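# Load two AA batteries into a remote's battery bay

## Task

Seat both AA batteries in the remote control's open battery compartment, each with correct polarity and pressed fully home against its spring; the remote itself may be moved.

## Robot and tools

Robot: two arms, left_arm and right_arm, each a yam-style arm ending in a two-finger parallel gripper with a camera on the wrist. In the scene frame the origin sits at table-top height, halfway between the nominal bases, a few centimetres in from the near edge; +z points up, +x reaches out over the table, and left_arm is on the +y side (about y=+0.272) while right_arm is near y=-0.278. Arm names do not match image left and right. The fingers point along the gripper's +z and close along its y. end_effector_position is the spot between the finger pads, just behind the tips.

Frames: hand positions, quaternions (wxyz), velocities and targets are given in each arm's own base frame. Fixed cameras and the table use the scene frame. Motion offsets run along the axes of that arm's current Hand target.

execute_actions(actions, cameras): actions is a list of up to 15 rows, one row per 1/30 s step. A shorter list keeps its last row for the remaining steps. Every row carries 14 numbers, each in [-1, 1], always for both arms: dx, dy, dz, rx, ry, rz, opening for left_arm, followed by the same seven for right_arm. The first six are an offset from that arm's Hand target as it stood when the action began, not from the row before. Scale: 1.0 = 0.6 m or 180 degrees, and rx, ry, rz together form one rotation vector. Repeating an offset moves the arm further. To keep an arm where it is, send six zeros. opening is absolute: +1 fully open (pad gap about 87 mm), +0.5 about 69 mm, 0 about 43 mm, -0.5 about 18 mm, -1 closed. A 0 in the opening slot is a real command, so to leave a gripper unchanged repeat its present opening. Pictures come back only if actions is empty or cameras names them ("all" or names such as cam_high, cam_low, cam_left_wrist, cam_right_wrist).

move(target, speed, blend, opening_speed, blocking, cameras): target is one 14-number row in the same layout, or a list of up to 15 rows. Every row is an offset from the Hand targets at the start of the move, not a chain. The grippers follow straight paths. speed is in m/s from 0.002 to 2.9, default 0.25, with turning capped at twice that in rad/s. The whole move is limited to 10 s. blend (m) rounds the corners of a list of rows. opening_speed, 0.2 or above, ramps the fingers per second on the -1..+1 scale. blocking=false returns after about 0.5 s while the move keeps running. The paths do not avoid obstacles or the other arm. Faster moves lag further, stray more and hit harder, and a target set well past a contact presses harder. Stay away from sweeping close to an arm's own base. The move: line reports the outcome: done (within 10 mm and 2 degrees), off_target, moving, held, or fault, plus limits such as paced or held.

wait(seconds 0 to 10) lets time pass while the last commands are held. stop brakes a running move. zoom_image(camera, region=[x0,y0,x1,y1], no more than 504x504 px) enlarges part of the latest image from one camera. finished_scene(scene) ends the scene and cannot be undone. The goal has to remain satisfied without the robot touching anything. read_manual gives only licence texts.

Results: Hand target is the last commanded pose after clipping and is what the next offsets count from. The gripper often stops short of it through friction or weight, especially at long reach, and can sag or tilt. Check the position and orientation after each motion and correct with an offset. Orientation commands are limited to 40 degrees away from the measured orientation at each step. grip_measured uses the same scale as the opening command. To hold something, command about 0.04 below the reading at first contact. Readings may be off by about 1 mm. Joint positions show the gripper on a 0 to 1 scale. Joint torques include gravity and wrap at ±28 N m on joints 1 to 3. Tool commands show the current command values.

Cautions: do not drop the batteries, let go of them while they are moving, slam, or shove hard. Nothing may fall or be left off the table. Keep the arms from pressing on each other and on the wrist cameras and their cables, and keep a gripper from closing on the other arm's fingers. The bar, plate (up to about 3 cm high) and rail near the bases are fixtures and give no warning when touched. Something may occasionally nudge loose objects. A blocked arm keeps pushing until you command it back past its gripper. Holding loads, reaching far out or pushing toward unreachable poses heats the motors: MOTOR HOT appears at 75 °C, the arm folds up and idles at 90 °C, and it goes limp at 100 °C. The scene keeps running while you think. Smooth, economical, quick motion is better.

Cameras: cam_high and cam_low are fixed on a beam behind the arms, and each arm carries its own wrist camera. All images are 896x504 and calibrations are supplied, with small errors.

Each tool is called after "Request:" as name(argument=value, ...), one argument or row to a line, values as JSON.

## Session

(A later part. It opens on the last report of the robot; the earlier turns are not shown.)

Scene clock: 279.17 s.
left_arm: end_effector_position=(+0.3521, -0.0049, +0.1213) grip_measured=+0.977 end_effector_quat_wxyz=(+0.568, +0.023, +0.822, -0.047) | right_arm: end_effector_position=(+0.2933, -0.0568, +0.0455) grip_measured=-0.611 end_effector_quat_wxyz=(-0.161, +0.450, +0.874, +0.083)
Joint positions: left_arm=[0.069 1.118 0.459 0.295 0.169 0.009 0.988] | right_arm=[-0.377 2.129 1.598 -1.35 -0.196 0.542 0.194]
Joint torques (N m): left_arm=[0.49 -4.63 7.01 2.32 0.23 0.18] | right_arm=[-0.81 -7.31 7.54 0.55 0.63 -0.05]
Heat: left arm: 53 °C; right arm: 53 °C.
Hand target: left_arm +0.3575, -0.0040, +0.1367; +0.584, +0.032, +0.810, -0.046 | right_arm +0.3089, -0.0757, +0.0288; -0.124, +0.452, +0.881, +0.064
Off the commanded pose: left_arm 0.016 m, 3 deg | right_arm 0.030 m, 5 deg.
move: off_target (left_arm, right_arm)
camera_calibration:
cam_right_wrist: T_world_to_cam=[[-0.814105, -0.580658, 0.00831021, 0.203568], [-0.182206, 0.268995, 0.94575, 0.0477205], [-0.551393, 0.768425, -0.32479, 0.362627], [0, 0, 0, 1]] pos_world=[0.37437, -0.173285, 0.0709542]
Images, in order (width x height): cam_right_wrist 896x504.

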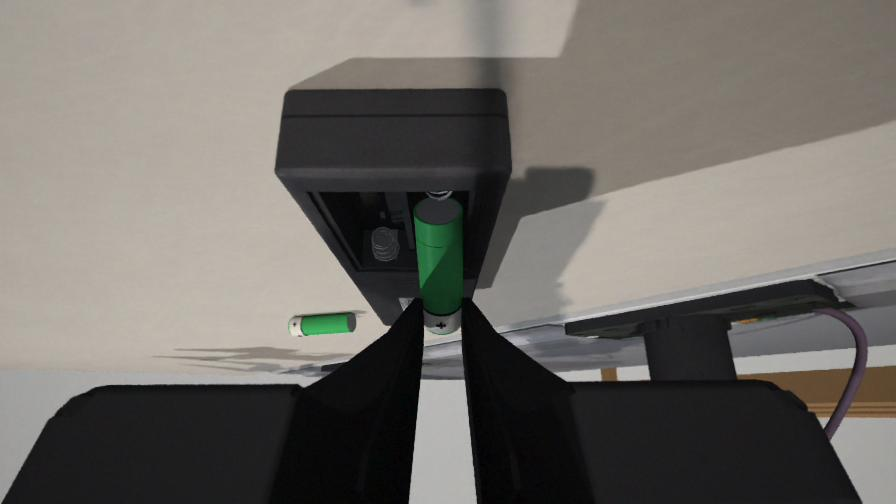

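Request:
move(
  target=[
    [0,0,0,0,0,0,1,0.0446,-0.0022,-0.024,0,-0.0222,0,-0.7],
    [0,0,0,0,0,0,1,0.0251,-0.0022,-0.0226,0,-0.0278,0,-0.7],
  ],
  speed=0.05,
  cameras=["cam_right_wrist"],
)

Request:
zoom_image(
  camera="cam_right_wrist",
  region=[300, 60, 560, 340],
)

Scene clock: 300.93 s.
left_arm: end_effector_position=(+0.3521, -0.0049, +0.1213) grip_measured=+0.977 end_effector_quat_wxyz=(+0.568, +0.023, +0.822, -0.047) | right_arm: end_effector_position=(+0.2942, -0.0596, +0.0439) grip_measured=-0.612 end_effector_quat_wxyz=(-0.106, +0.450, +0.885, +0.050)
Joint positions: left_arm=[0.069 1.118 0.459 0.295 0.169 0.009 0.988] | right_arm=[-0.348 2.035 1.504 -1.241 -0.124 0.579 0.194]
Joint torques (N m): left_arm=[0.38 -4.64 6.99 2.32 0.24 0.17] | right_arm=[-0.43 -9.65 7.46 0.16 0.3 -0.01]
Heat: left arm: 54 °C; right arm: 52 °C.
Hand target: left_arm +0.3575, -0.0040, +0.1367; +0.584, +0.032, +0.810, -0.046 | right_arm +0.3015, -0.0678, +0.0460; -0.085, +0.454, +0.886, +0.044
Off the commanded pose: left_arm 0.016 m, 3 deg | right_arm 0.011 m, 3 deg.
move: off_target (left_arm, right_arm)
camera_calibration:
cam_right_wrist: T_world_to_cam=[[-0.808407, -0.588396, 0.0163676, 0.200183], [-0.249771, 0.368079, 0.895618, 0.0782786], [-0.533003, 0.719936, -0.444522, 0.361782], [0, 0, 0, 1]] pos_world=[0.374212, -0.171486, 0.0874361]
Images, in order (width x height): cam_right_wrist 896x504.

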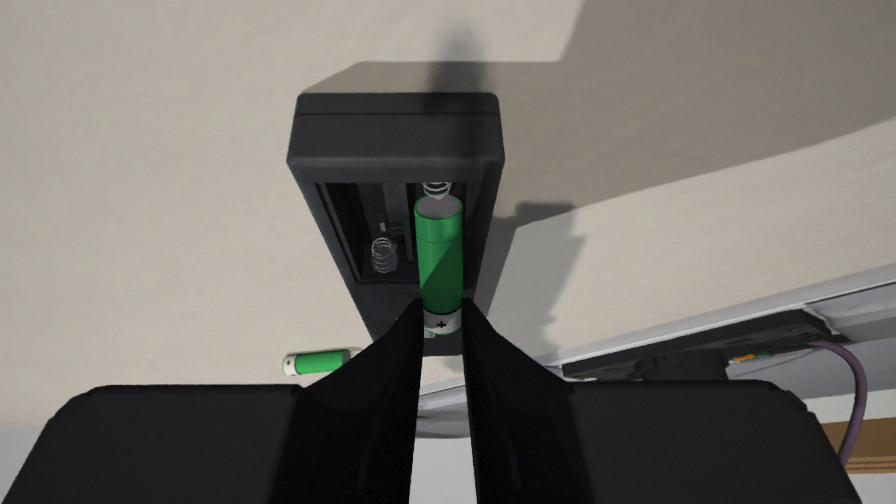

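Scaled by 1.800.

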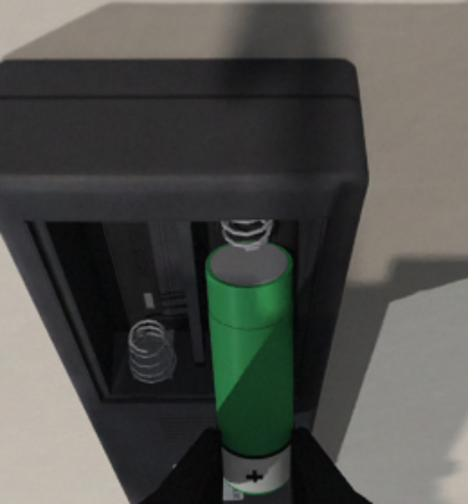

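Request:
move(
  target=[
    [0,0,0,0,0,0,1,-0.0045,0,0.0165,0,-0.011,0,-0.7],
    [0,0,0,0,0,0,1,-0.0145,0,0.0195,0,-0.02,0,-0.7],
  ],
  speed=0.05,
  cameras=["cam_right_wrist"],
)

Request:
zoom_image(
  camera="cam_right_wrist",
  region=[300, 60, 560, 340],
)

Scene clock: 307.27 s.
left_arm: end_effector_position=(+0.3521, -0.0049, +0.1213) grip_measured=+0.977 end_effector_quat_wxyz=(+0.568, +0.023, +0.822, -0.047) | right_arm: end_effector_position=(+0.2960, -0.0615, +0.0419) grip_measured=-0.612 end_effector_quat_wxyz=(-0.091, +0.450, +0.887, +0.048)
Joint positions: left_arm=[0.069 1.118 0.459 0.295 0.169 0.009 0.988] | right_arm=[-0.348 2.017 1.481 -1.206 -0.117 0.581 0.194]
Joint torques (N m): left_arm=[0.51 -4.68 6.97 2.32 0.23 0.19] | right_arm=[0.13 -9.36 4.38 0.74 0.61 0.06]
Heat: left arm: 54 °C; right arm: 53 °C.
Hand target: left_arm +0.3575, -0.0040, +0.1367; +0.584, +0.032, +0.810, -0.046 | right_arm +0.3051, -0.0729, +0.0328; -0.057, +0.455, +0.888, +0.030
Off the commanded pose: left_arm 0.016 m, 3 deg | right_arm 0.017 m, 4 deg.
move: off_target (left_arm, right_arm)
camera_calibration:
cam_right_wrist: T_world_to_cam=[[-0.809004, -0.58777, 0.00622885, 0.201236], [-0.271662, 0.38327, 0.882782, 0.0890765], [-0.52126, 0.712482, -0.469742, 0.360347], [0, 0, 0, 1]] pos_world=[0.374834, -0.1726, 0.0893815]
Images, in order (width x height): cam_right_wrist 896x504.

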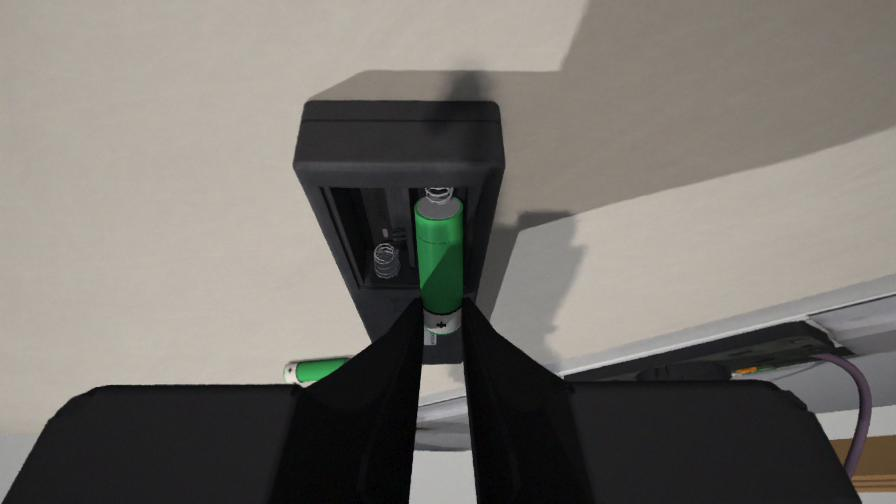

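Scaled by 1.800.

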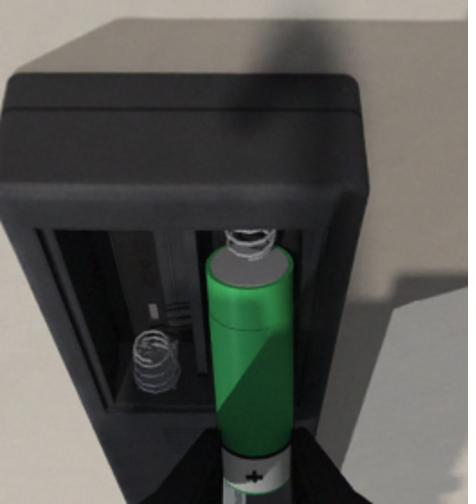

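Request:
move(
  target=[
    [0,0,0,0,0,0,1,-0.012,0,0.0,0,0,0,-0.7],
    [0,0,0,0,0,0,1,-0.017,0,0.012,0,-0.005,0,-0.7],
  ],
  speed=0.05,
  cameras=["cam_right_wrist"],
)

Request:
zoom_image(
  camera="cam_right_wrist",
  region=[300, 60, 560, 340],
)

Scene clock: 319.33 s.
left_arm: end_effector_position=(+0.3521, -0.0049, +0.1213) grip_measured=+0.977 end_effector_quat_wxyz=(+0.568, +0.023, +0.822, -0.047) | right_arm: end_effector_position=(+0.2968, -0.0623, +0.0415) grip_measured=-0.612 end_effector_quat_wxyz=(-0.089, +0.451, +0.887, +0.047)
Joint positions: left_arm=[0.069 1.118 0.459 0.295 0.169 0.009 0.988] | right_arm=[-0.349 2.017 1.481 -1.201 -0.115 0.581 0.194]
Joint torques (N m): left_arm=[0.5 -4.67 6.99 2.31 0.23 0.17] | right_arm=[-0.72 -7.6 4.93 0.95 0.71 -0.01]
Heat: left arm: 54 °C; right arm: 54 °C.
Hand target: left_arm +0.3575, -0.0040, +0.1367; +0.584, +0.032, +0.810, -0.046 | right_arm +0.3105, -0.0804, +0.0244; -0.050, +0.455, +0.889, +0.026
Off the commanded pose: left_arm 0.016 m, 3 deg | right_arm 0.028 m, 5 deg.
move: off_target (left_arm, right_arm)
camera_calibration:
cam_right_wrist: T_world_to_cam=[[-0.809339, -0.587319, 0.00517198, 0.201529], [-0.274448, 0.385951, 0.88075, 0.091005], [-0.519277, 0.711406, -0.473554, 0.360611], [0, 0, 0, 1]] pos_world=[0.375338, -0.173302, 0.0895736]
Images, in order (width x height): cam_right_wrist 896x504.

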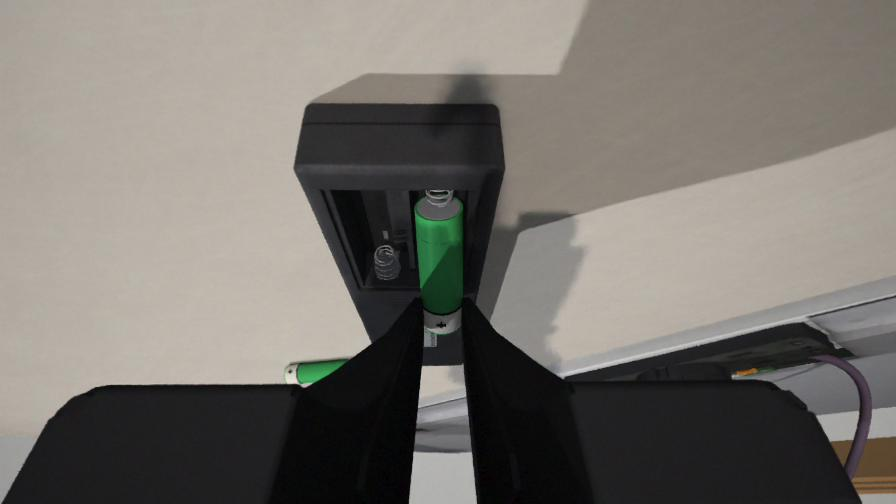

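Scaled by 1.800.

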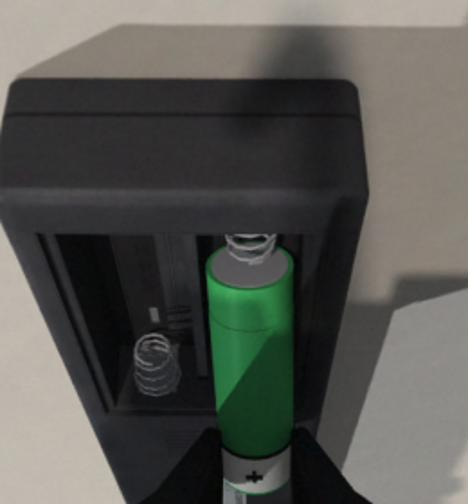

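Request:
move(
  target=[
    [0,0,0,0,0,0,1,0.0157,0.0007,-0.0297,0,0.0333,0,-0.7],
    [0,0,0,0,0,0,1,0.003,0.0007,-0.0297,0,0.0333,0,-0.7],
  ],
  speed=0.05,
  cameras=["cam_right_wrist"],
)

Request:
zoom_image(
  camera="cam_right_wrist",
  region=[300, 60, 560, 340],
)

Scene clock: 348.07 s.
left_arm: end_effector_position=(+0.3521, -0.0049, +0.1212) grip_measured=+0.977 end_effector_quat_wxyz=(+0.567, +0.023, +0.822, -0.047) | right_arm: end_effector_position=(+0.3060, -0.0752, +0.0431) grip_measured=-0.612 end_effector_quat_wxyz=(-0.102, +0.455, +0.883, +0.049)
Joint positions: left_arm=[0.069 1.118 0.459 0.295 0.169 0.009 0.988] | right_arm=[-0.377 2.089 1.586 -1.263 -0.117 0.564 0.194]
Joint torques (N m): left_arm=[0.49 -4.63 6.94 2.33 0.23 0.19] | right_arm=[-0.42 -8.08 8.39 0.04 0.1 -0.16]
Heat: left arm: 55 °C; right arm: 53 °C.
Hand target: left_arm +0.3575, -0.0040, +0.1367; +0.584, +0.032, +0.810, -0.046 | right_arm +0.3110, -0.0803, +0.0423; -0.096, +0.453, +0.885, +0.050
Off the commanded pose: left_arm 0.016 m, 3 deg | right_arm 0.007 m, 1 deg.
move: off_target (left_arm)
camera_calibration:
cam_right_wrist: T_world_to_cam=[[-0.81546, -0.578596, 0.0158794, 0.203504], [-0.249982, 0.376798, 0.891926, 0.0884839], [-0.522048, 0.723361, -0.451902, 0.376132], [0, 0, 0, 1]] pos_world=[0.384427, -0.187673, 0.0878219]
Images, in order (width x height): cam_right_wrist 896x504.

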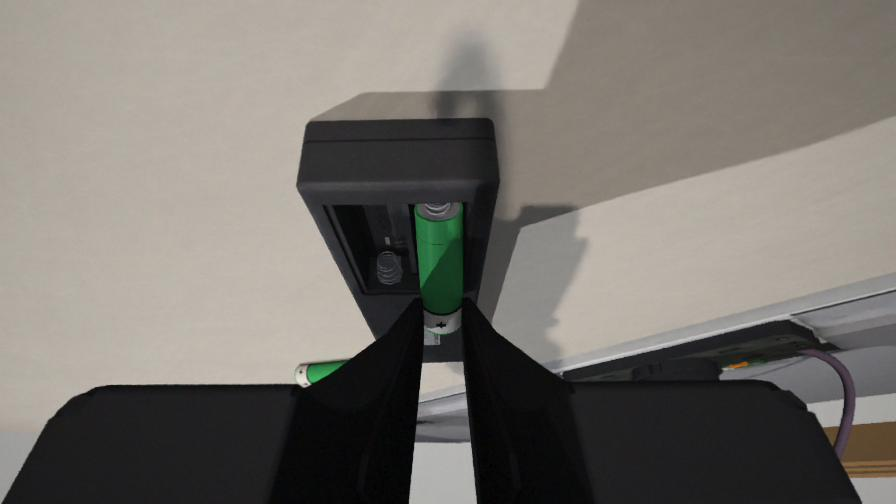

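Scaled by 1.800.

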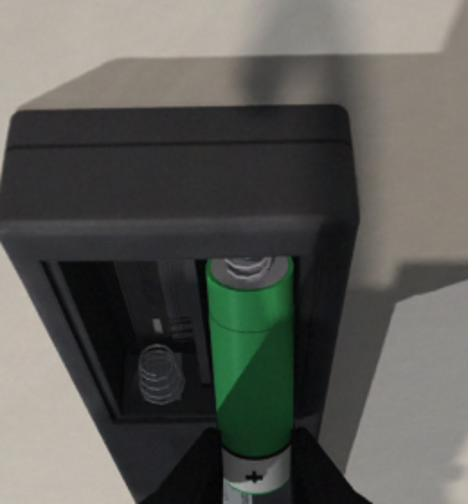

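Request:
move(
  target=[
    [0,0,0,0,0,0,1,0.003,0,0.013,0,-0.015,0,-0.7],
    [0,0,0,0,0,0,1,-0.003,0,0.026,0,-0.033,0,-0.7],
  ],
  speed=0.05,
  cameras=["cam_right_wrist"],
)

Request:
zoom_image(
  camera="cam_right_wrist",
  region=[300, 60, 560, 340],
)

Scene clock: 359.10 s.
left_arm: end_effector_position=(+0.3521, -0.0049, +0.1212) grip_measured=+0.977 end_effector_quat_wxyz=(+0.567, +0.023, +0.822, -0.047) | right_arm: end_effector_position=(+0.3052, -0.0737, +0.0401) grip_measured=-0.613 end_effector_quat_wxyz=(-0.069, +0.454, +0.887, +0.044)
Joint positions: left_arm=[0.069 1.118 0.459 0.295 0.169 0.009 0.988] | right_arm=[-0.366 2.023 1.497 -1.172 -0.103 0.574 0.194]
Joint torques (N m): left_arm=[0.46 -4.68 6.99 2.32 0.24 0.16] | right_arm=[1.17 -8.38 3.55 0.74 0.55 0.08]
Heat: left arm: 55 °C; right arm: 53 °C.
Hand target: left_arm +0.3575, -0.0040, +0.1367; +0.584, +0.032, +0.810, -0.046 | right_arm +0.3100, -0.0789, +0.0266; -0.051, +0.455, +0.889, +0.026
Off the commanded pose: left_arm 0.016 m, 3 deg | right_arm 0.015 m, 3 deg.
move: off_target (left_arm, right_arm)
camera_calibration:
cam_right_wrist: T_world_to_cam=[[-0.814043, -0.580755, -0.00760784, 0.204138], [-0.300436, 0.409837, 0.861262, 0.109493], [-0.497064, 0.703389, -0.508105, 0.36636], [0, 0, 0, 1]] pos_world=[0.381178, -0.184014, 0.0933998]
Images, in order (width x height): cam_right_wrist 896x504.

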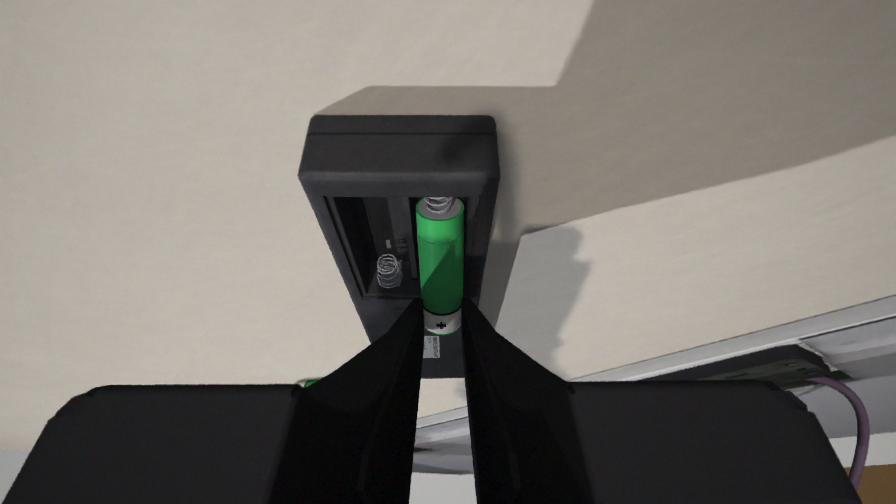

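Scaled by 1.800.

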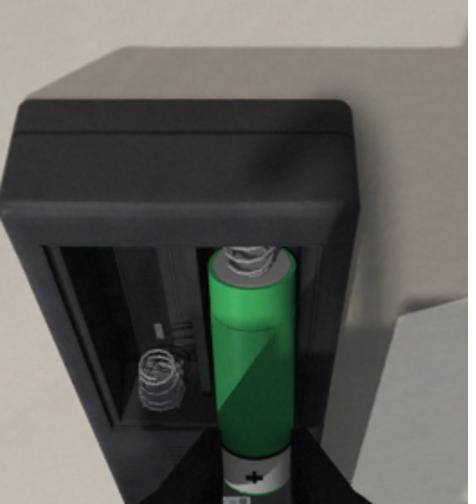

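Request:
move(
  target=[
    [0,0,0,0,0,0,1,0.0145,-0.0015,-0.0242,0,0.018,0,-0.7],
    [0,0,0,0,0,0,1,0.0145,-0.0015,-0.0242,0,0.018,0,-0.4],
    [0,0,0,0,0,0,1,0.0315,-0.0097,-0.0943,0,0.018,0,-0.4],
    [0,0,0,0,0,0,1,-0.0053,-0.0127,-0.1152,-0.0194,0.0192,-0.4993,0.85],
  ],
  speed=[0.04,0.1,0.1,0.25],
  opening_speed=1.0,
  cameras=["cam_right_wrist"],
)

Request:
zoom_image(
  camera="cam_right_wrist",
  region=[300, 120, 620, 340],
)

Scene clock: 412.53 s.
left_arm: end_effector_position=(+0.3521, -0.0049, +0.1212) grip_measured=+0.977 end_effector_quat_wxyz=(+0.567, +0.023, +0.822, -0.047) | right_arm: end_effector_position=(+0.3067, -0.0947, +0.0883) grip_measured=+0.850 end_effector_quat_wxyz=(-0.040, -0.296, +0.950, +0.090)
Joint positions: left_arm=[0.069 1.118 0.459 0.295 0.169 0.009 0.988] | right_arm=[-0.261 2.028 1.718 -1.424 -0.11 -0.874 0.925]
Joint torques (N m): left_arm=[0.46 -4.67 6.97 2.33 0.24 0.19] | right_arm=[0.66 -9.8 8.13 -0.05 -0.14 -0.22]
Heat: left arm: 56 °C; right arm: 54 °C.
Hand target: left_arm +0.3575, -0.0040, +0.1367; +0.584, +0.032, +0.810, -0.046 | right_arm +0.3103, -0.0923, +0.0949; -0.029, -0.305, +0.948, +0.091
Off the commanded pose: left_arm 0.016 m, 3 deg | right_arm 0.008 m, 2 deg.
move: off_target (left_arm)
camera_calibration:
cam_right_wrist: T_world_to_cam=[[0.552797, -0.812162, -0.186571, -0.231741], [-0.433074, -0.471276, 0.76834, 0.0424013], [-0.711942, -0.343937, -0.612246, 0.382347], [0, 0, 0, 1]] pos_world=[0.418678, -0.0367249, 0.158276]
Images, in order (width x height): cam_right_wrist 896x504.

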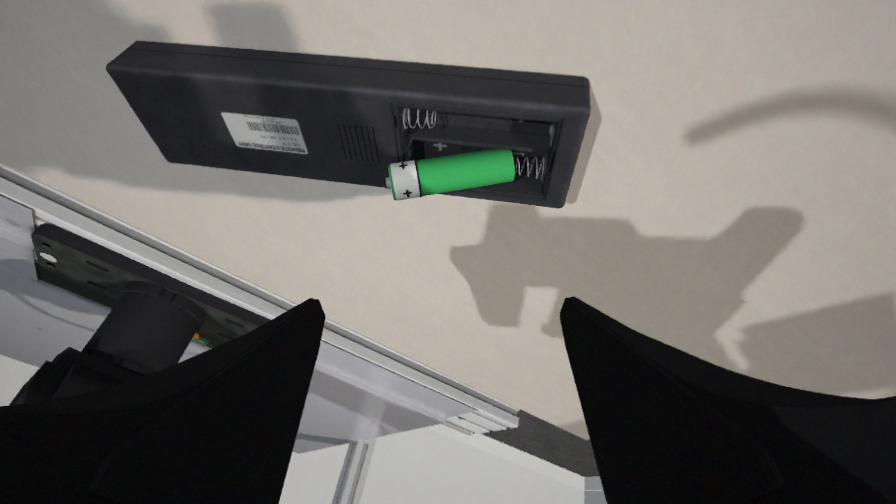

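Scaled by 1.575.

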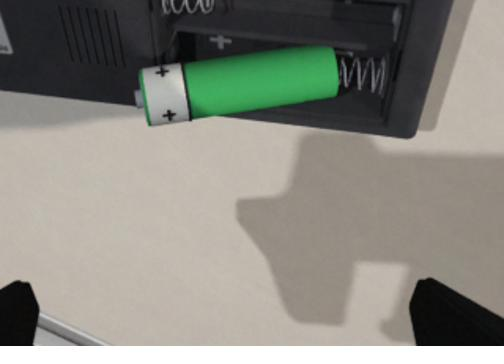

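Request:
move(
  target=[0,0,0,0,0,0,1,-0.0102,-0.0178,0.0525,0,0,-0.0106,0.85],
  speed=0.12,
  cameras=["cam_right_wrist"],
)

Request:
zoom_image(
  camera="cam_right_wrist",
  region=[280, 140, 620, 340],
)

Scene clock: 428.43 s.
left_arm: end_effector_position=(+0.3521, -0.0049, +0.1212) grip_measured=+0.977 end_effector_quat_wxyz=(+0.567, +0.023, +0.822, -0.047) | right_arm: end_effector_position=(+0.3153, -0.0964, +0.0662) grip_measured=+0.850 end_effector_quat_wxyz=(-0.030, -0.311, +0.946, +0.086)
Joint positions: left_arm=[0.069 1.118 0.459 0.295 0.169 0.009 0.988] | right_arm=[-0.257 2.051 1.668 -1.333 -0.111 -0.899 0.925]
Joint torques (N m): left_arm=[0.47 -4.67 6.95 2.33 0.24 0.18] | right_arm=[0.85 -8.65 6 0.17 -0.14 -0.19]
Heat: left arm: 56 °C; right arm: 56 °C.
Hand target: left_arm +0.3575, -0.0040, +0.1367; +0.584, +0.032, +0.810, -0.046 | right_arm +0.3179, -0.0925, +0.0620; -0.027, -0.321, +0.942, +0.091
Off the commanded pose: left_arm 0.016 m, 3 deg | right_arm 0.006 m, 1 deg.
move: off_target (left_arm)
camera_calibration:
cam_right_wrist: T_world_to_cam=[[0.579937, -0.796019, -0.173283, -0.249965], [-0.43621, -0.483065, 0.75919, 0.0629193], [-0.688037, -0.364694, -0.627378, 0.365872], [0, 0, 0, 1]] pos_world=[0.424143, -0.0351518, 0.138457]
Images, in order (width x height): cam_right_wrist 896x504.

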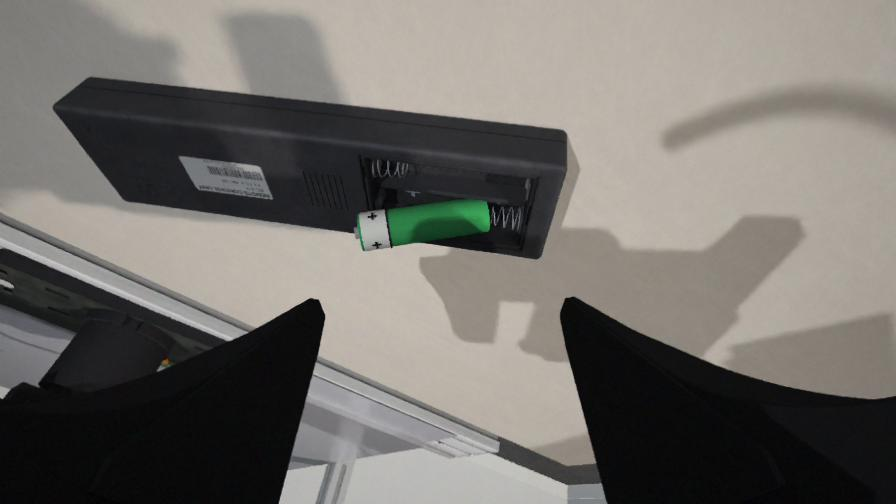

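Scaled by 1.482.

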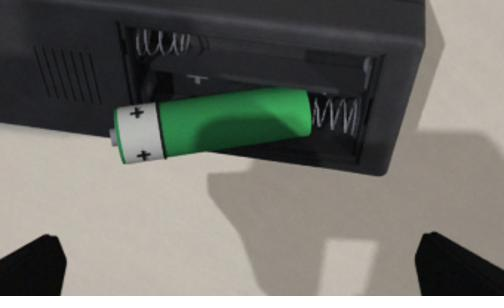

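Request:
move(
  target=[
    [0,0,0,0,0,0,1,0.0033,-0.008,0.0417,0,0,0,0.85],
    [0,0,0,0,0,0,1,0.0033,-0.008,0.0417,0,0,0,0.45],
  ],
  speed=0.08,
  opening_speed=0.3,
  cameras=["cam_right_wrist"],
)

Request:
zoom_image(
  camera="cam_right_wrist",
  region=[280, 180, 620, 380],
)

Scene clock: 445.67 s.
left_arm: end_effector_position=(+0.3521, -0.0049, +0.1212) grip_measured=+0.977 end_effector_quat_wxyz=(+0.567, +0.023, +0.822, -0.047) | right_arm: end_effector_position=(+0.3159, -0.0960, +0.0410) grip_measured=+0.450 end_effector_quat_wxyz=(-0.028, -0.314, +0.945, +0.085)
Joint positions: left_arm=[0.069 1.118 0.459 0.295 0.169 0.009 0.988] | right_arm=[-0.255 2.065 1.59 -1.235 -0.111 -0.904 0.725]
Joint torques (N m): left_arm=[0.46 -4.7 6.95 2.32 0.24 0.17] | right_arm=[0.5 -8.59 5.82 0.15 -0.13 -0.2]
Heat: left arm: 56 °C; right arm: 56 °C.
Hand target: left_arm +0.3575, -0.0040, +0.1367; +0.584, +0.032, +0.810, -0.046 | right_arm +0.3165, -0.0936, +0.0366; -0.027, -0.320, +0.942, +0.091
Off the commanded pose: left_arm 0.016 m, 3 deg | right_arm 0.005 m, 1 deg.
move: off_target (left_arm)
camera_calibration:
cam_right_wrist: T_world_to_cam=[[0.586016, -0.792443, -0.169172, -0.2561], [-0.437535, -0.485181, 0.757075, 0.0826573], [-0.682018, -0.369639, -0.631046, 0.3484], [0, 0, 0, 1]] pos_world=[0.423859, -0.0340584, 0.113954]
Images, in order (width x height): cam_right_wrist 896x504.

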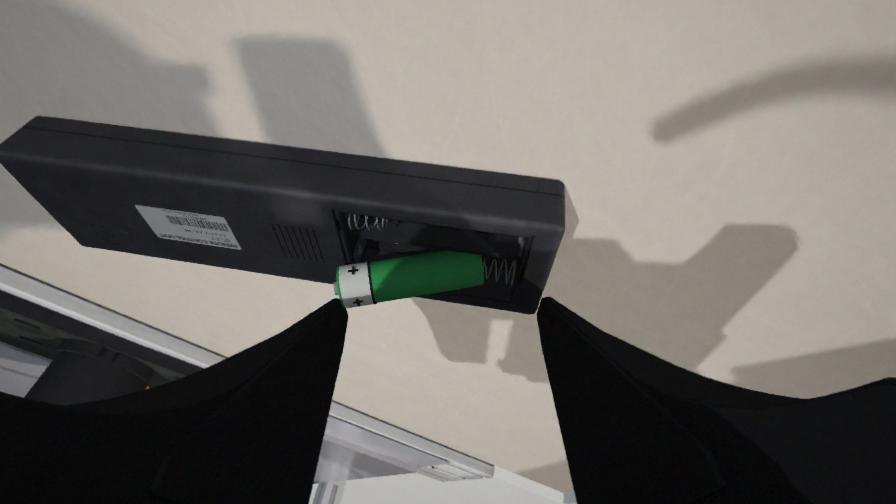

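Scaled by 1.482.

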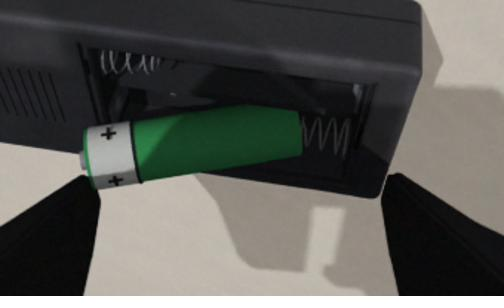

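Request:
move(
  target=[
    [0,0,0,0,0,0,1,0,0,0,0,0,0,0.85],
    [0,0,0,0,0,0,1,-0.0033,0.0016,0.0094,0,0,0,0.85],
    [0,0,0,0,0,0,1,-0.0033,0.0016,0.0094,0,0,0,0.45],
  ],
  speed=0.06,
  opening_speed=0.4,
  cameras=["cam_right_wrist"],
)

Request:
zoom_image(
  camera="cam_right_wrist",
  region=[280, 180, 620, 380],
)

Scene clock: 463.27 s.
left_arm: end_effector_position=(+0.3521, -0.0049, +0.1212) grip_measured=+0.977 end_effector_quat_wxyz=(+0.567, +0.023, +0.822, -0.047) | right_arm: end_effector_position=(+0.3167, -0.0945, +0.0372) grip_measured=+0.451 end_effector_quat_wxyz=(-0.026, -0.316, +0.945, +0.084)
Joint positions: left_arm=[0.069 1.118 0.459 0.295 0.169 0.009 0.988] | right_arm=[-0.251 2.065 1.575 -1.216 -0.113 -0.904 0.726]
Joint torques (N m): left_arm=[0.44 -4.66 7.01 2.33 0.24 0.18] | right_arm=[0.81 -8.28 5.64 0.17 -0.13 -0.14]
Heat: left arm: 56 °C; right arm: 54 °C.
Hand target: left_arm +0.3575, -0.0040, +0.1367; +0.584, +0.032, +0.810, -0.046 | right_arm +0.3169, -0.0908, +0.0312; -0.027, -0.320, +0.942, +0.091
Off the commanded pose: left_arm 0.016 m, 3 deg | right_arm 0.007 m, 1 deg.
move: off_target (left_arm)
camera_calibration:
cam_right_wrist: T_world_to_cam=[[0.589682, -0.790264, -0.166604, -0.257127], [-0.439768, -0.487207, 0.754475, 0.0872937], [-0.677406, -0.371633, -0.634831, 0.345522], [0, 0, 0, 1]] pos_world=[0.42407, -0.0322605, 0.110648]
Images, in order (width x height): cam_right_wrist 896x504.

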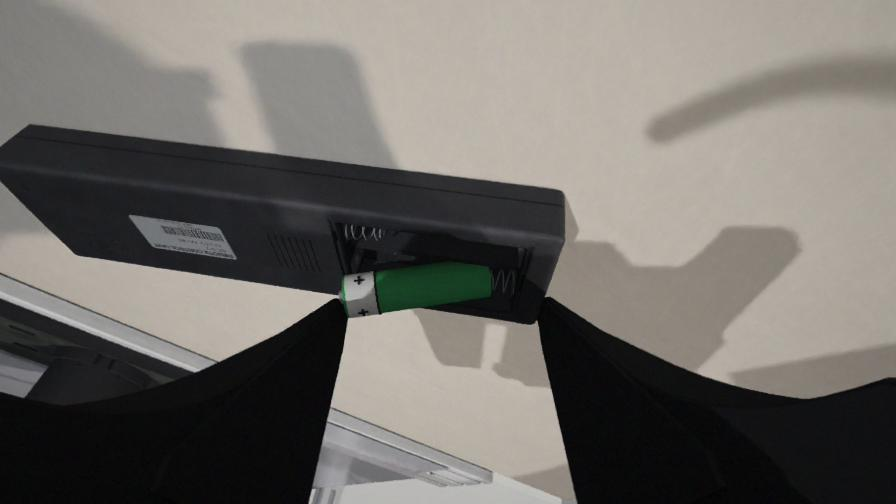

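Scaled by 1.482.

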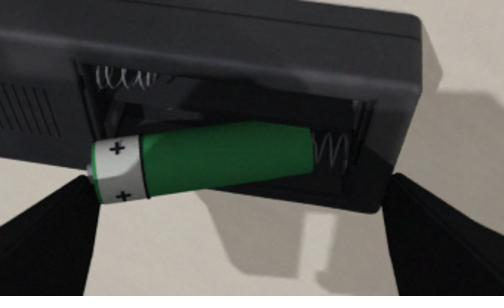

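Request:
move(
  target=[0,0,0,0,0,0,1,0,0,0,0,0,0,0.3],
  speed=0.06,
  opening_speed=0.3,
  cameras=["cam_right_wrist"],
)

Request:
zoom_image(
  camera="cam_right_wrist",
  region=[280, 180, 620, 380],
)

Scene clock: 470.30 s.
left_arm: end_effector_position=(+0.3521, -0.0049, +0.1212) grip_measured=+0.977 end_effector_quat_wxyz=(+0.567, +0.023, +0.822, -0.047) | right_arm: end_effector_position=(+0.3167, -0.0945, +0.0372) grip_measured=+0.324 end_effector_quat_wxyz=(-0.026, -0.316, +0.945, +0.084)
Joint positions: left_arm=[0.069 1.118 0.459 0.295 0.169 0.009 0.988] | right_arm=[-0.251 2.065 1.575 -1.216 -0.113 -0.904 0.662]
Joint torques (N m): left_arm=[0.49 -4.67 7.05 2.33 0.24 0.18] | right_arm=[0.8 -8.2 5.64 0.17 -0.12 -0.15]
Heat: left arm: 56 °C; right arm: 53 °C.
Hand target: left_arm +0.3575, -0.0040, +0.1367; +0.584, +0.032, +0.810, -0.046 | right_arm +0.3169, -0.0907, +0.0312; -0.027, -0.320, +0.942, +0.091
Off the commanded pose: left_arm 0.016 m, 3 deg | right_arm 0.007 m, 1 deg.
move: off_target (left_arm)
camera_calibration:
cam_right_wrist: T_world_to_cam=[[0.589677, -0.790215, -0.166856, -0.257095], [-0.439874, -0.487501, 0.754224, 0.0873576], [-0.677341, -0.371353, -0.635063, 0.345529], [0, 0, 0, 1]] pos_world=[0.424071, -0.0322599, 0.110648]
Images, in order (width x height): cam_right_wrist 896x504.

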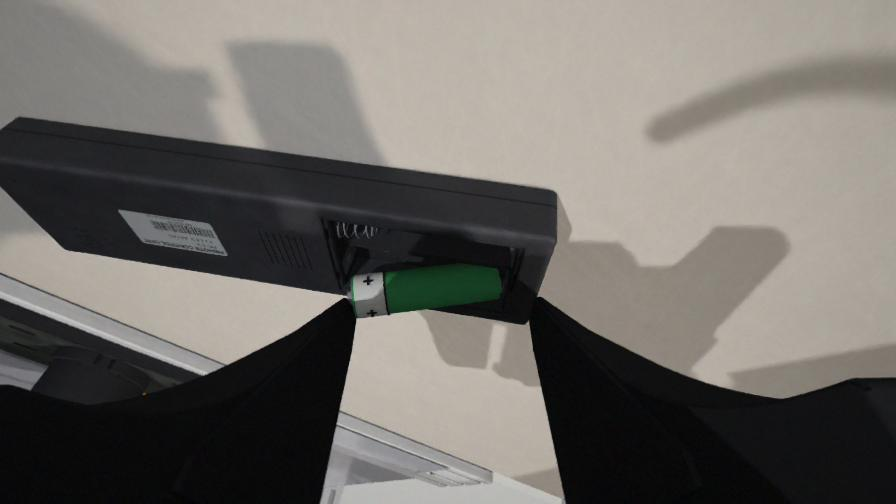

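Scaled by 1.482.

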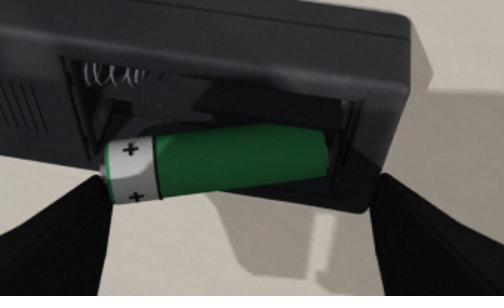

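Request:
move(
  target=[0,0,0,0,0,0,1,0,-0.004,0.02,0,0,0,0.28],
  speed=0.04,
  cameras=["cam_right_wrist"],
)

Request:
zoom_image(
  camera="cam_right_wrist",
  region=[280, 180, 620, 380],
)

Scene clock: 476.73 s.
left_arm: end_effector_position=(+0.3521, -0.0049, +0.1212) grip_measured=+0.977 end_effector_quat_wxyz=(+0.567, +0.023, +0.822, -0.047) | right_arm: end_effector_position=(+0.3159, -0.0940, +0.0353) grip_measured=+0.324 end_effector_quat_wxyz=(-0.026, -0.316, +0.945, +0.084)
Joint positions: left_arm=[0.069 1.118 0.459 0.295 0.169 0.009 0.988] | right_arm=[-0.251 2.065 1.567 -1.209 -0.113 -0.904 0.662]
Joint torques (N m): left_arm=[0.5 -4.7 7.04 2.33 0.24 0.19] | right_arm=[0.76 -7.17 3.52 0.51 -0.13 -0.12]
Heat: left arm: 56 °C; right arm: 53 °C.
Hand target: left_arm +0.3575, -0.0040, +0.1367; +0.584, +0.032, +0.810, -0.046 | right_arm +0.3169, -0.0907, +0.0190; -0.027, -0.321, +0.942, +0.092
Off the commanded pose: left_arm 0.016 m, 3 deg | right_arm 0.017 m, 1 deg.
move: off_target (left_arm, right_arm)
camera_calibration:
cam_right_wrist: T_world_to_cam=[[0.590027, -0.789708, -0.168015, -0.256626], [-0.438401, -0.488113, 0.754685, 0.0881078], [-0.677991, -0.371627, -0.634209, 0.344144], [0, 0, 0, 1]] pos_world=[0.42337, -0.0317601, 0.108649]
Images, in order (width x height): cam_right_wrist 896x504.

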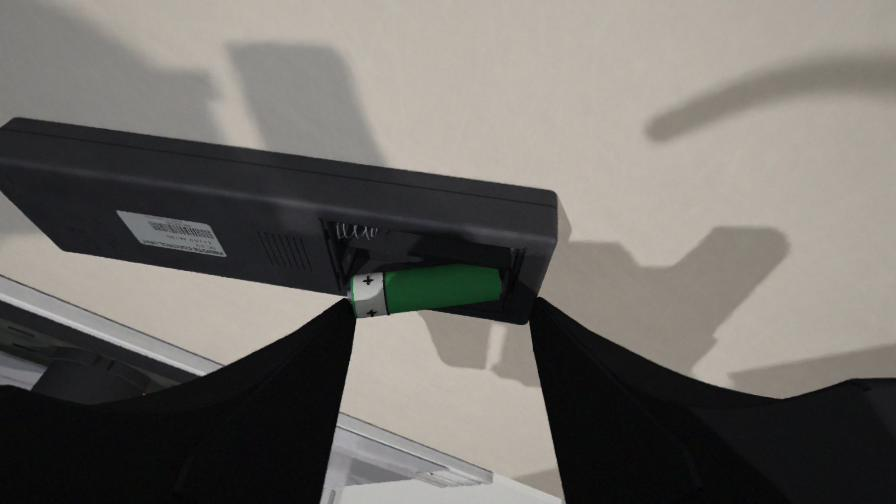

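Scaled by 1.482.

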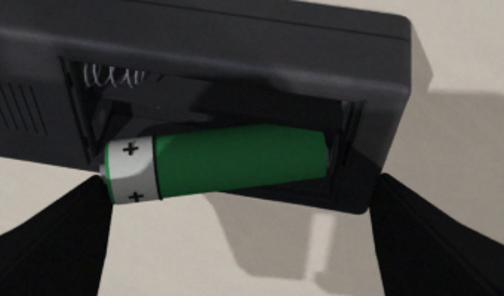

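Request:
move(
  target=[
    [0,0,0,0,0,0,1,0,0,0,0,0,0,0.39],
    [0,0,0,0,0,0,1,0,-0.004,0.02,0,0,0,0.39],
  ],
  speed=0.04,
  opening_speed=0.3,
  cameras=["cam_right_wrist"],
)

Request:
zoom_image(
  camera="cam_right_wrist",
  region=[280, 180, 620, 380],
)

Scene clock: 510.17 s.
left_arm: end_effector_position=(+0.3521, -0.0049, +0.1212) grip_measured=+0.977 end_effector_quat_wxyz=(+0.567, +0.023, +0.822, -0.047) | right_arm: end_effector_position=(+0.3152, -0.0936, +0.0292) grip_measured=+0.392 end_effector_quat_wxyz=(-0.025, -0.316, +0.945, +0.084)
Joint positions: left_arm=[0.069 1.118 0.459 0.295 0.169 0.009 0.988] | right_arm=[-0.25 2.065 1.543 -1.182 -0.113 -0.904 0.696]
Joint torques (N m): left_arm=[0.5 -4.67 6.99 2.34 0.23 0.19] | right_arm=[0.66 -6 3.12 0.64 -0.11 -0.14]
Heat: left arm: 57 °C; right arm: 51 °C.
Hand target: left_arm +0.3575, -0.0040, +0.1367; +0.584, +0.032, +0.810, -0.046 | right_arm +0.3171, -0.0907, +0.0067; -0.027, -0.320, +0.942, +0.091
Off the commanded pose: left_arm 0.016 m, 3 deg | right_arm 0.023 m, 1 deg.
move: off_target (left_arm, right_arm)
camera_calibration:
cam_right_wrist: T_world_to_cam=[[0.591137, -0.789376, -0.165656, -0.257183], [-0.440264, -0.487878, 0.753752, 0.0931878], [-0.675814, -0.372638, -0.635937, 0.339171], [0, 0, 0, 1]] pos_world=[0.422275, -0.0311617, 0.102847]
Images, in order (width x height): cam_right_wrist 896x504.

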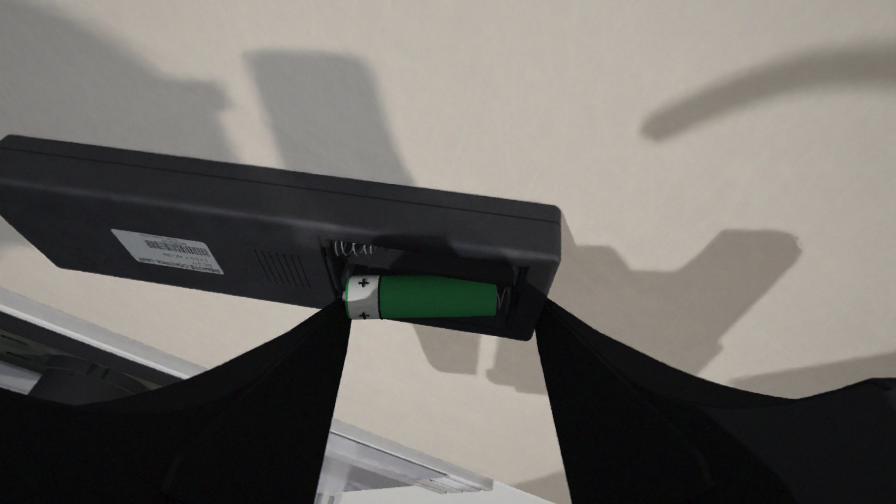

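Scaled by 1.482.

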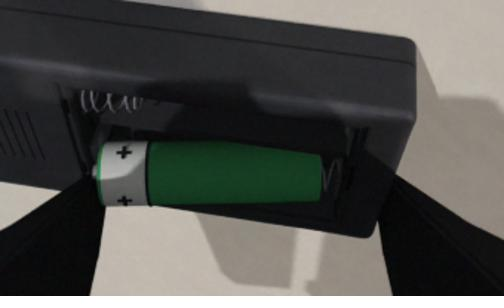

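Request:
move(
  target=[
    [0,0,0,0,0,0,1,0,0.0067,-0.0344,0,0,0,0.39],
    [0,0,0,0,0,0,1,0,0.0067,-0.0344,0,0,0,0.85],
    [0,0,0,0,0,0,1,0,0.0223,-0.1146,0,0,0,0.85],
  ],
  speed=[0.04,0.1,0.12],
  opening_speed=0.5,
  cameras=["cam_right_wrist"],
)

Request:
zoom_image(
  camera="cam_right_wrist",
  region=[280, 130, 620, 330],
)

Scene clock: 519.90 s.
left_arm: end_effector_position=(+0.3521, -0.0049, +0.1212) grip_measured=+0.977 end_effector_quat_wxyz=(+0.567, +0.023, +0.822, -0.047) | right_arm: end_effector_position=(+0.3107, -0.0922, +0.0643) grip_measured=+0.850 end_effector_quat_wxyz=(-0.046, -0.315, +0.943, +0.097)
Joint positions: left_arm=[0.069 1.118 0.459 0.295 0.169 0.009 0.988] | right_arm=[-0.25 2.067 1.675 -1.362 -0.114 -0.904 0.925]
Joint torques (N m): left_arm=[0.49 -4.67 7.02 2.33 0.25 0.17] | right_arm=[0.58 -11.38 8.57 -0.06 -0.11 -0.14]
Heat: left arm: 57 °C; right arm: 51 °C.
Hand target: left_arm +0.3575, -0.0040, +0.1367; +0.584, +0.032, +0.810, -0.046 | right_arm +0.3166, -0.0910, +0.0769; -0.027, -0.320, +0.942, +0.091
Off the commanded pose: left_arm 0.016 m, 3 deg | right_arm 0.014 m, 2 deg.
move: off_target (left_arm, right_arm)
camera_calibration:
cam_right_wrist: T_world_to_cam=[[0.582514, -0.786872, -0.203739, -0.242281], [-0.403596, -0.497581, 0.767804, 0.0522698], [-0.70554, -0.365028, -0.607427, 0.367069], [0, 0, 0, 1]] pos_world=[0.421211, -0.0306451, 0.133472]
Images, in order (width x height): cam_right_wrist 896x504.

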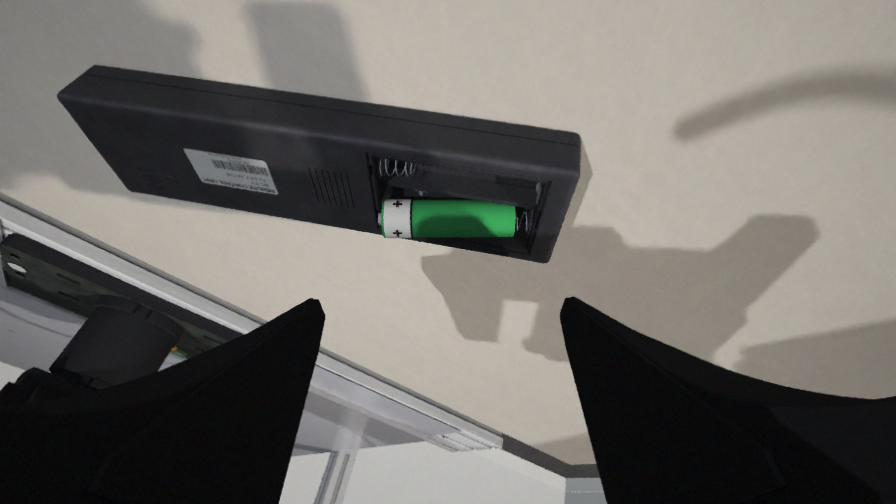

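Scaled by 1.482.

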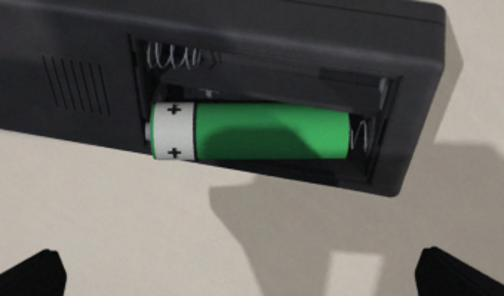

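Request:
zoom_image(
  camera="cam_right_wrist",
  region=[360, 140, 580, 270],
)

Scaled by 2.291.

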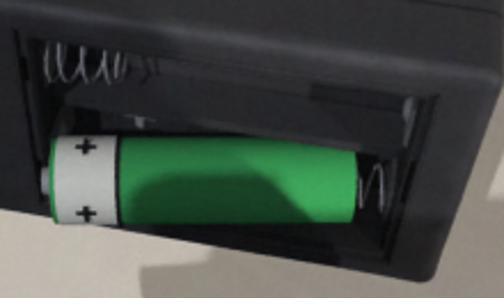

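Request:
move(
  target=[
    [0,0,0,0,0,0,1,0.003,0.0563,-0.0028,0.0492,-0.0458,0.4998,-0.72],
    [0,0,0,0,0,0,1,-0.0105,0.031,0.0382,0.0492,-0.0458,0.4998,-0.72],
  ],
  speed=[0.25,0.1],
  cameras=["cam_right_wrist"],
)

Request:
zoom_image(
  camera="cam_right_wrist",
  region=[330, 100, 560, 320],
)

Scene clock: 538.17 s.
left_arm: end_effector_position=(+0.3521, -0.0049, +0.1212) grip_measured=+0.977 end_effector_quat_wxyz=(+0.567, +0.023, +0.822, -0.047) | right_arm: end_effector_position=(+0.3069, -0.0665, +0.0618) grip_measured=-0.720 end_effector_quat_wxyz=(-0.002, +0.437, +0.900, +0.006)
Joint positions: left_arm=[0.069 1.118 0.459 0.295 0.169 0.009 0.988] | right_arm=[-0.296 1.883 1.429 -1.118 -0.012 0.608 0.14]
Joint torques (N m): left_arm=[0.46 -4.71 6.99 2.33 0.23 0.17] | right_arm=[0.09 -7.57 6.17 0.44 0.29 0.07]
Heat: left arm: 57 °C; right arm: 57 °C.
Hand target: left_arm +0.3575, -0.0040, +0.1367; +0.584, +0.032, +0.810, -0.046 | right_arm +0.3079, -0.0692, +0.0578; -0.001, +0.444, +0.896, +0.000
Off the commanded pose: left_arm 0.016 m, 3 deg | right_arm 0.005 m, 1 deg.
move: off_target (left_arm)
camera_calibration:
cam_right_wrist: T_world_to_cam=[[-0.78851, -0.615022, -0.000509186, 0.199295], [-0.390487, 0.499997, 0.772996, 0.127427], [-0.475155, 0.609714, -0.63441, 0.368168], [0, 0, 0, 1]] pos_world=[0.381841, -0.165619, 0.13517]
Images, in order (width x height): cam_right_wrist 896x504.

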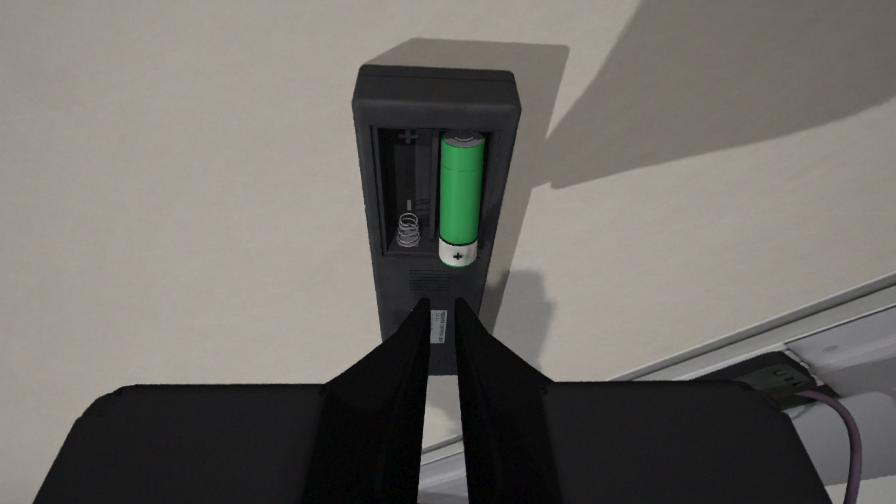

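Scaled by 2.191.

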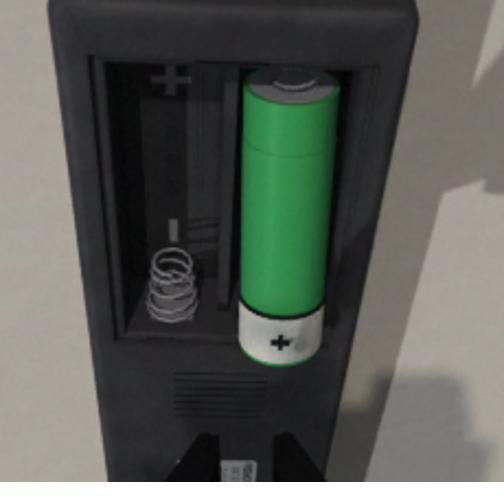

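Request:
move(
  target=[
    [0,0,0,0,0,0,1,-0.0108,-0.0078,0.0,0,0,0,-0.72],
    [0,0,0,0,0,0,1,-0.0108,-0.0078,0.03,0,0,0,-0.72],
    [0,0,0,0,0,0,1,-0.0108,-0.0078,0.06,0,0,0,-0.72],
  ],
  speed=[0.08,0.06,0.04],
  cameras=["cam_right_wrist"],
)

Request:
zoom_image(
  camera="cam_right_wrist",
  region=[330, 120, 560, 340],
)

Scene clock: 554.30 s.
left_arm: end_effector_position=(+0.3521, -0.0049, +0.1212) grip_measured=+0.977 end_effector_quat_wxyz=(+0.567, +0.023, +0.822, -0.047) | right_arm: end_effector_position=(+0.3081, -0.0736, +0.0359) grip_measured=-0.719 end_effector_quat_wxyz=(+0.001, +0.445, +0.896, +0.005)
Joint positions: left_arm=[0.069 1.118 0.459 0.295 0.169 0.009 0.988] | right_arm=[-0.315 1.914 1.364 -1.017 -0.01 0.607 0.14]
Joint torques (N m): left_arm=[0.47 -4.64 6.98 2.34 0.24 0.17] | right_arm=[-0.14 -6.23 4.29 0.72 0.28 -0.14]
Heat: left arm: 57 °C; right arm: 56 °C.
Hand target: left_arm +0.3575, -0.0040, +0.1367; +0.584, +0.032, +0.810, -0.046 | right_arm +0.3081, -0.0771, +0.0218; -0.001, +0.444, +0.896, +0.000
Off the commanded pose: left_arm 0.017 m, 3 deg | right_arm 0.015 m, 1 deg.
move: off_target (left_arm, right_arm)
camera_calibration:
cam_right_wrist: T_world_to_cam=[[-0.799393, -0.600805, -0.00219066, 0.200339], [-0.385189, 0.509703, 0.769306, 0.150721], [-0.461086, 0.615822, -0.638876, 0.352763], [0, 0, 0, 1]] pos_world=[0.38086, -0.173698, 0.109861]
Images, in order (width x height): cam_right_wrist 896x504.

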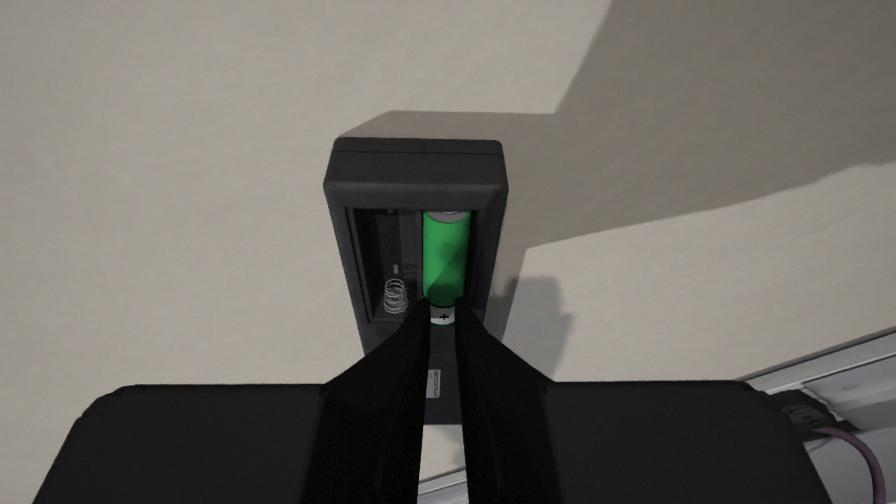

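Scaled by 2.191.

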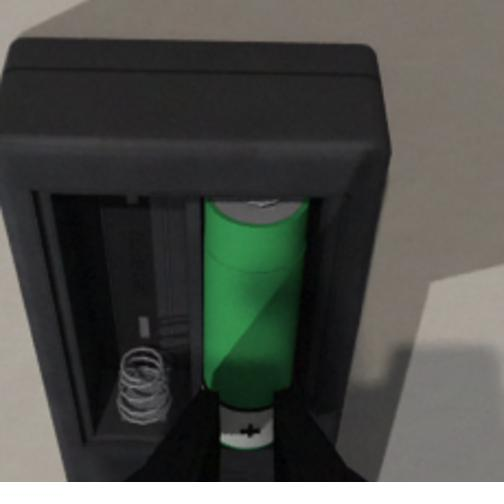

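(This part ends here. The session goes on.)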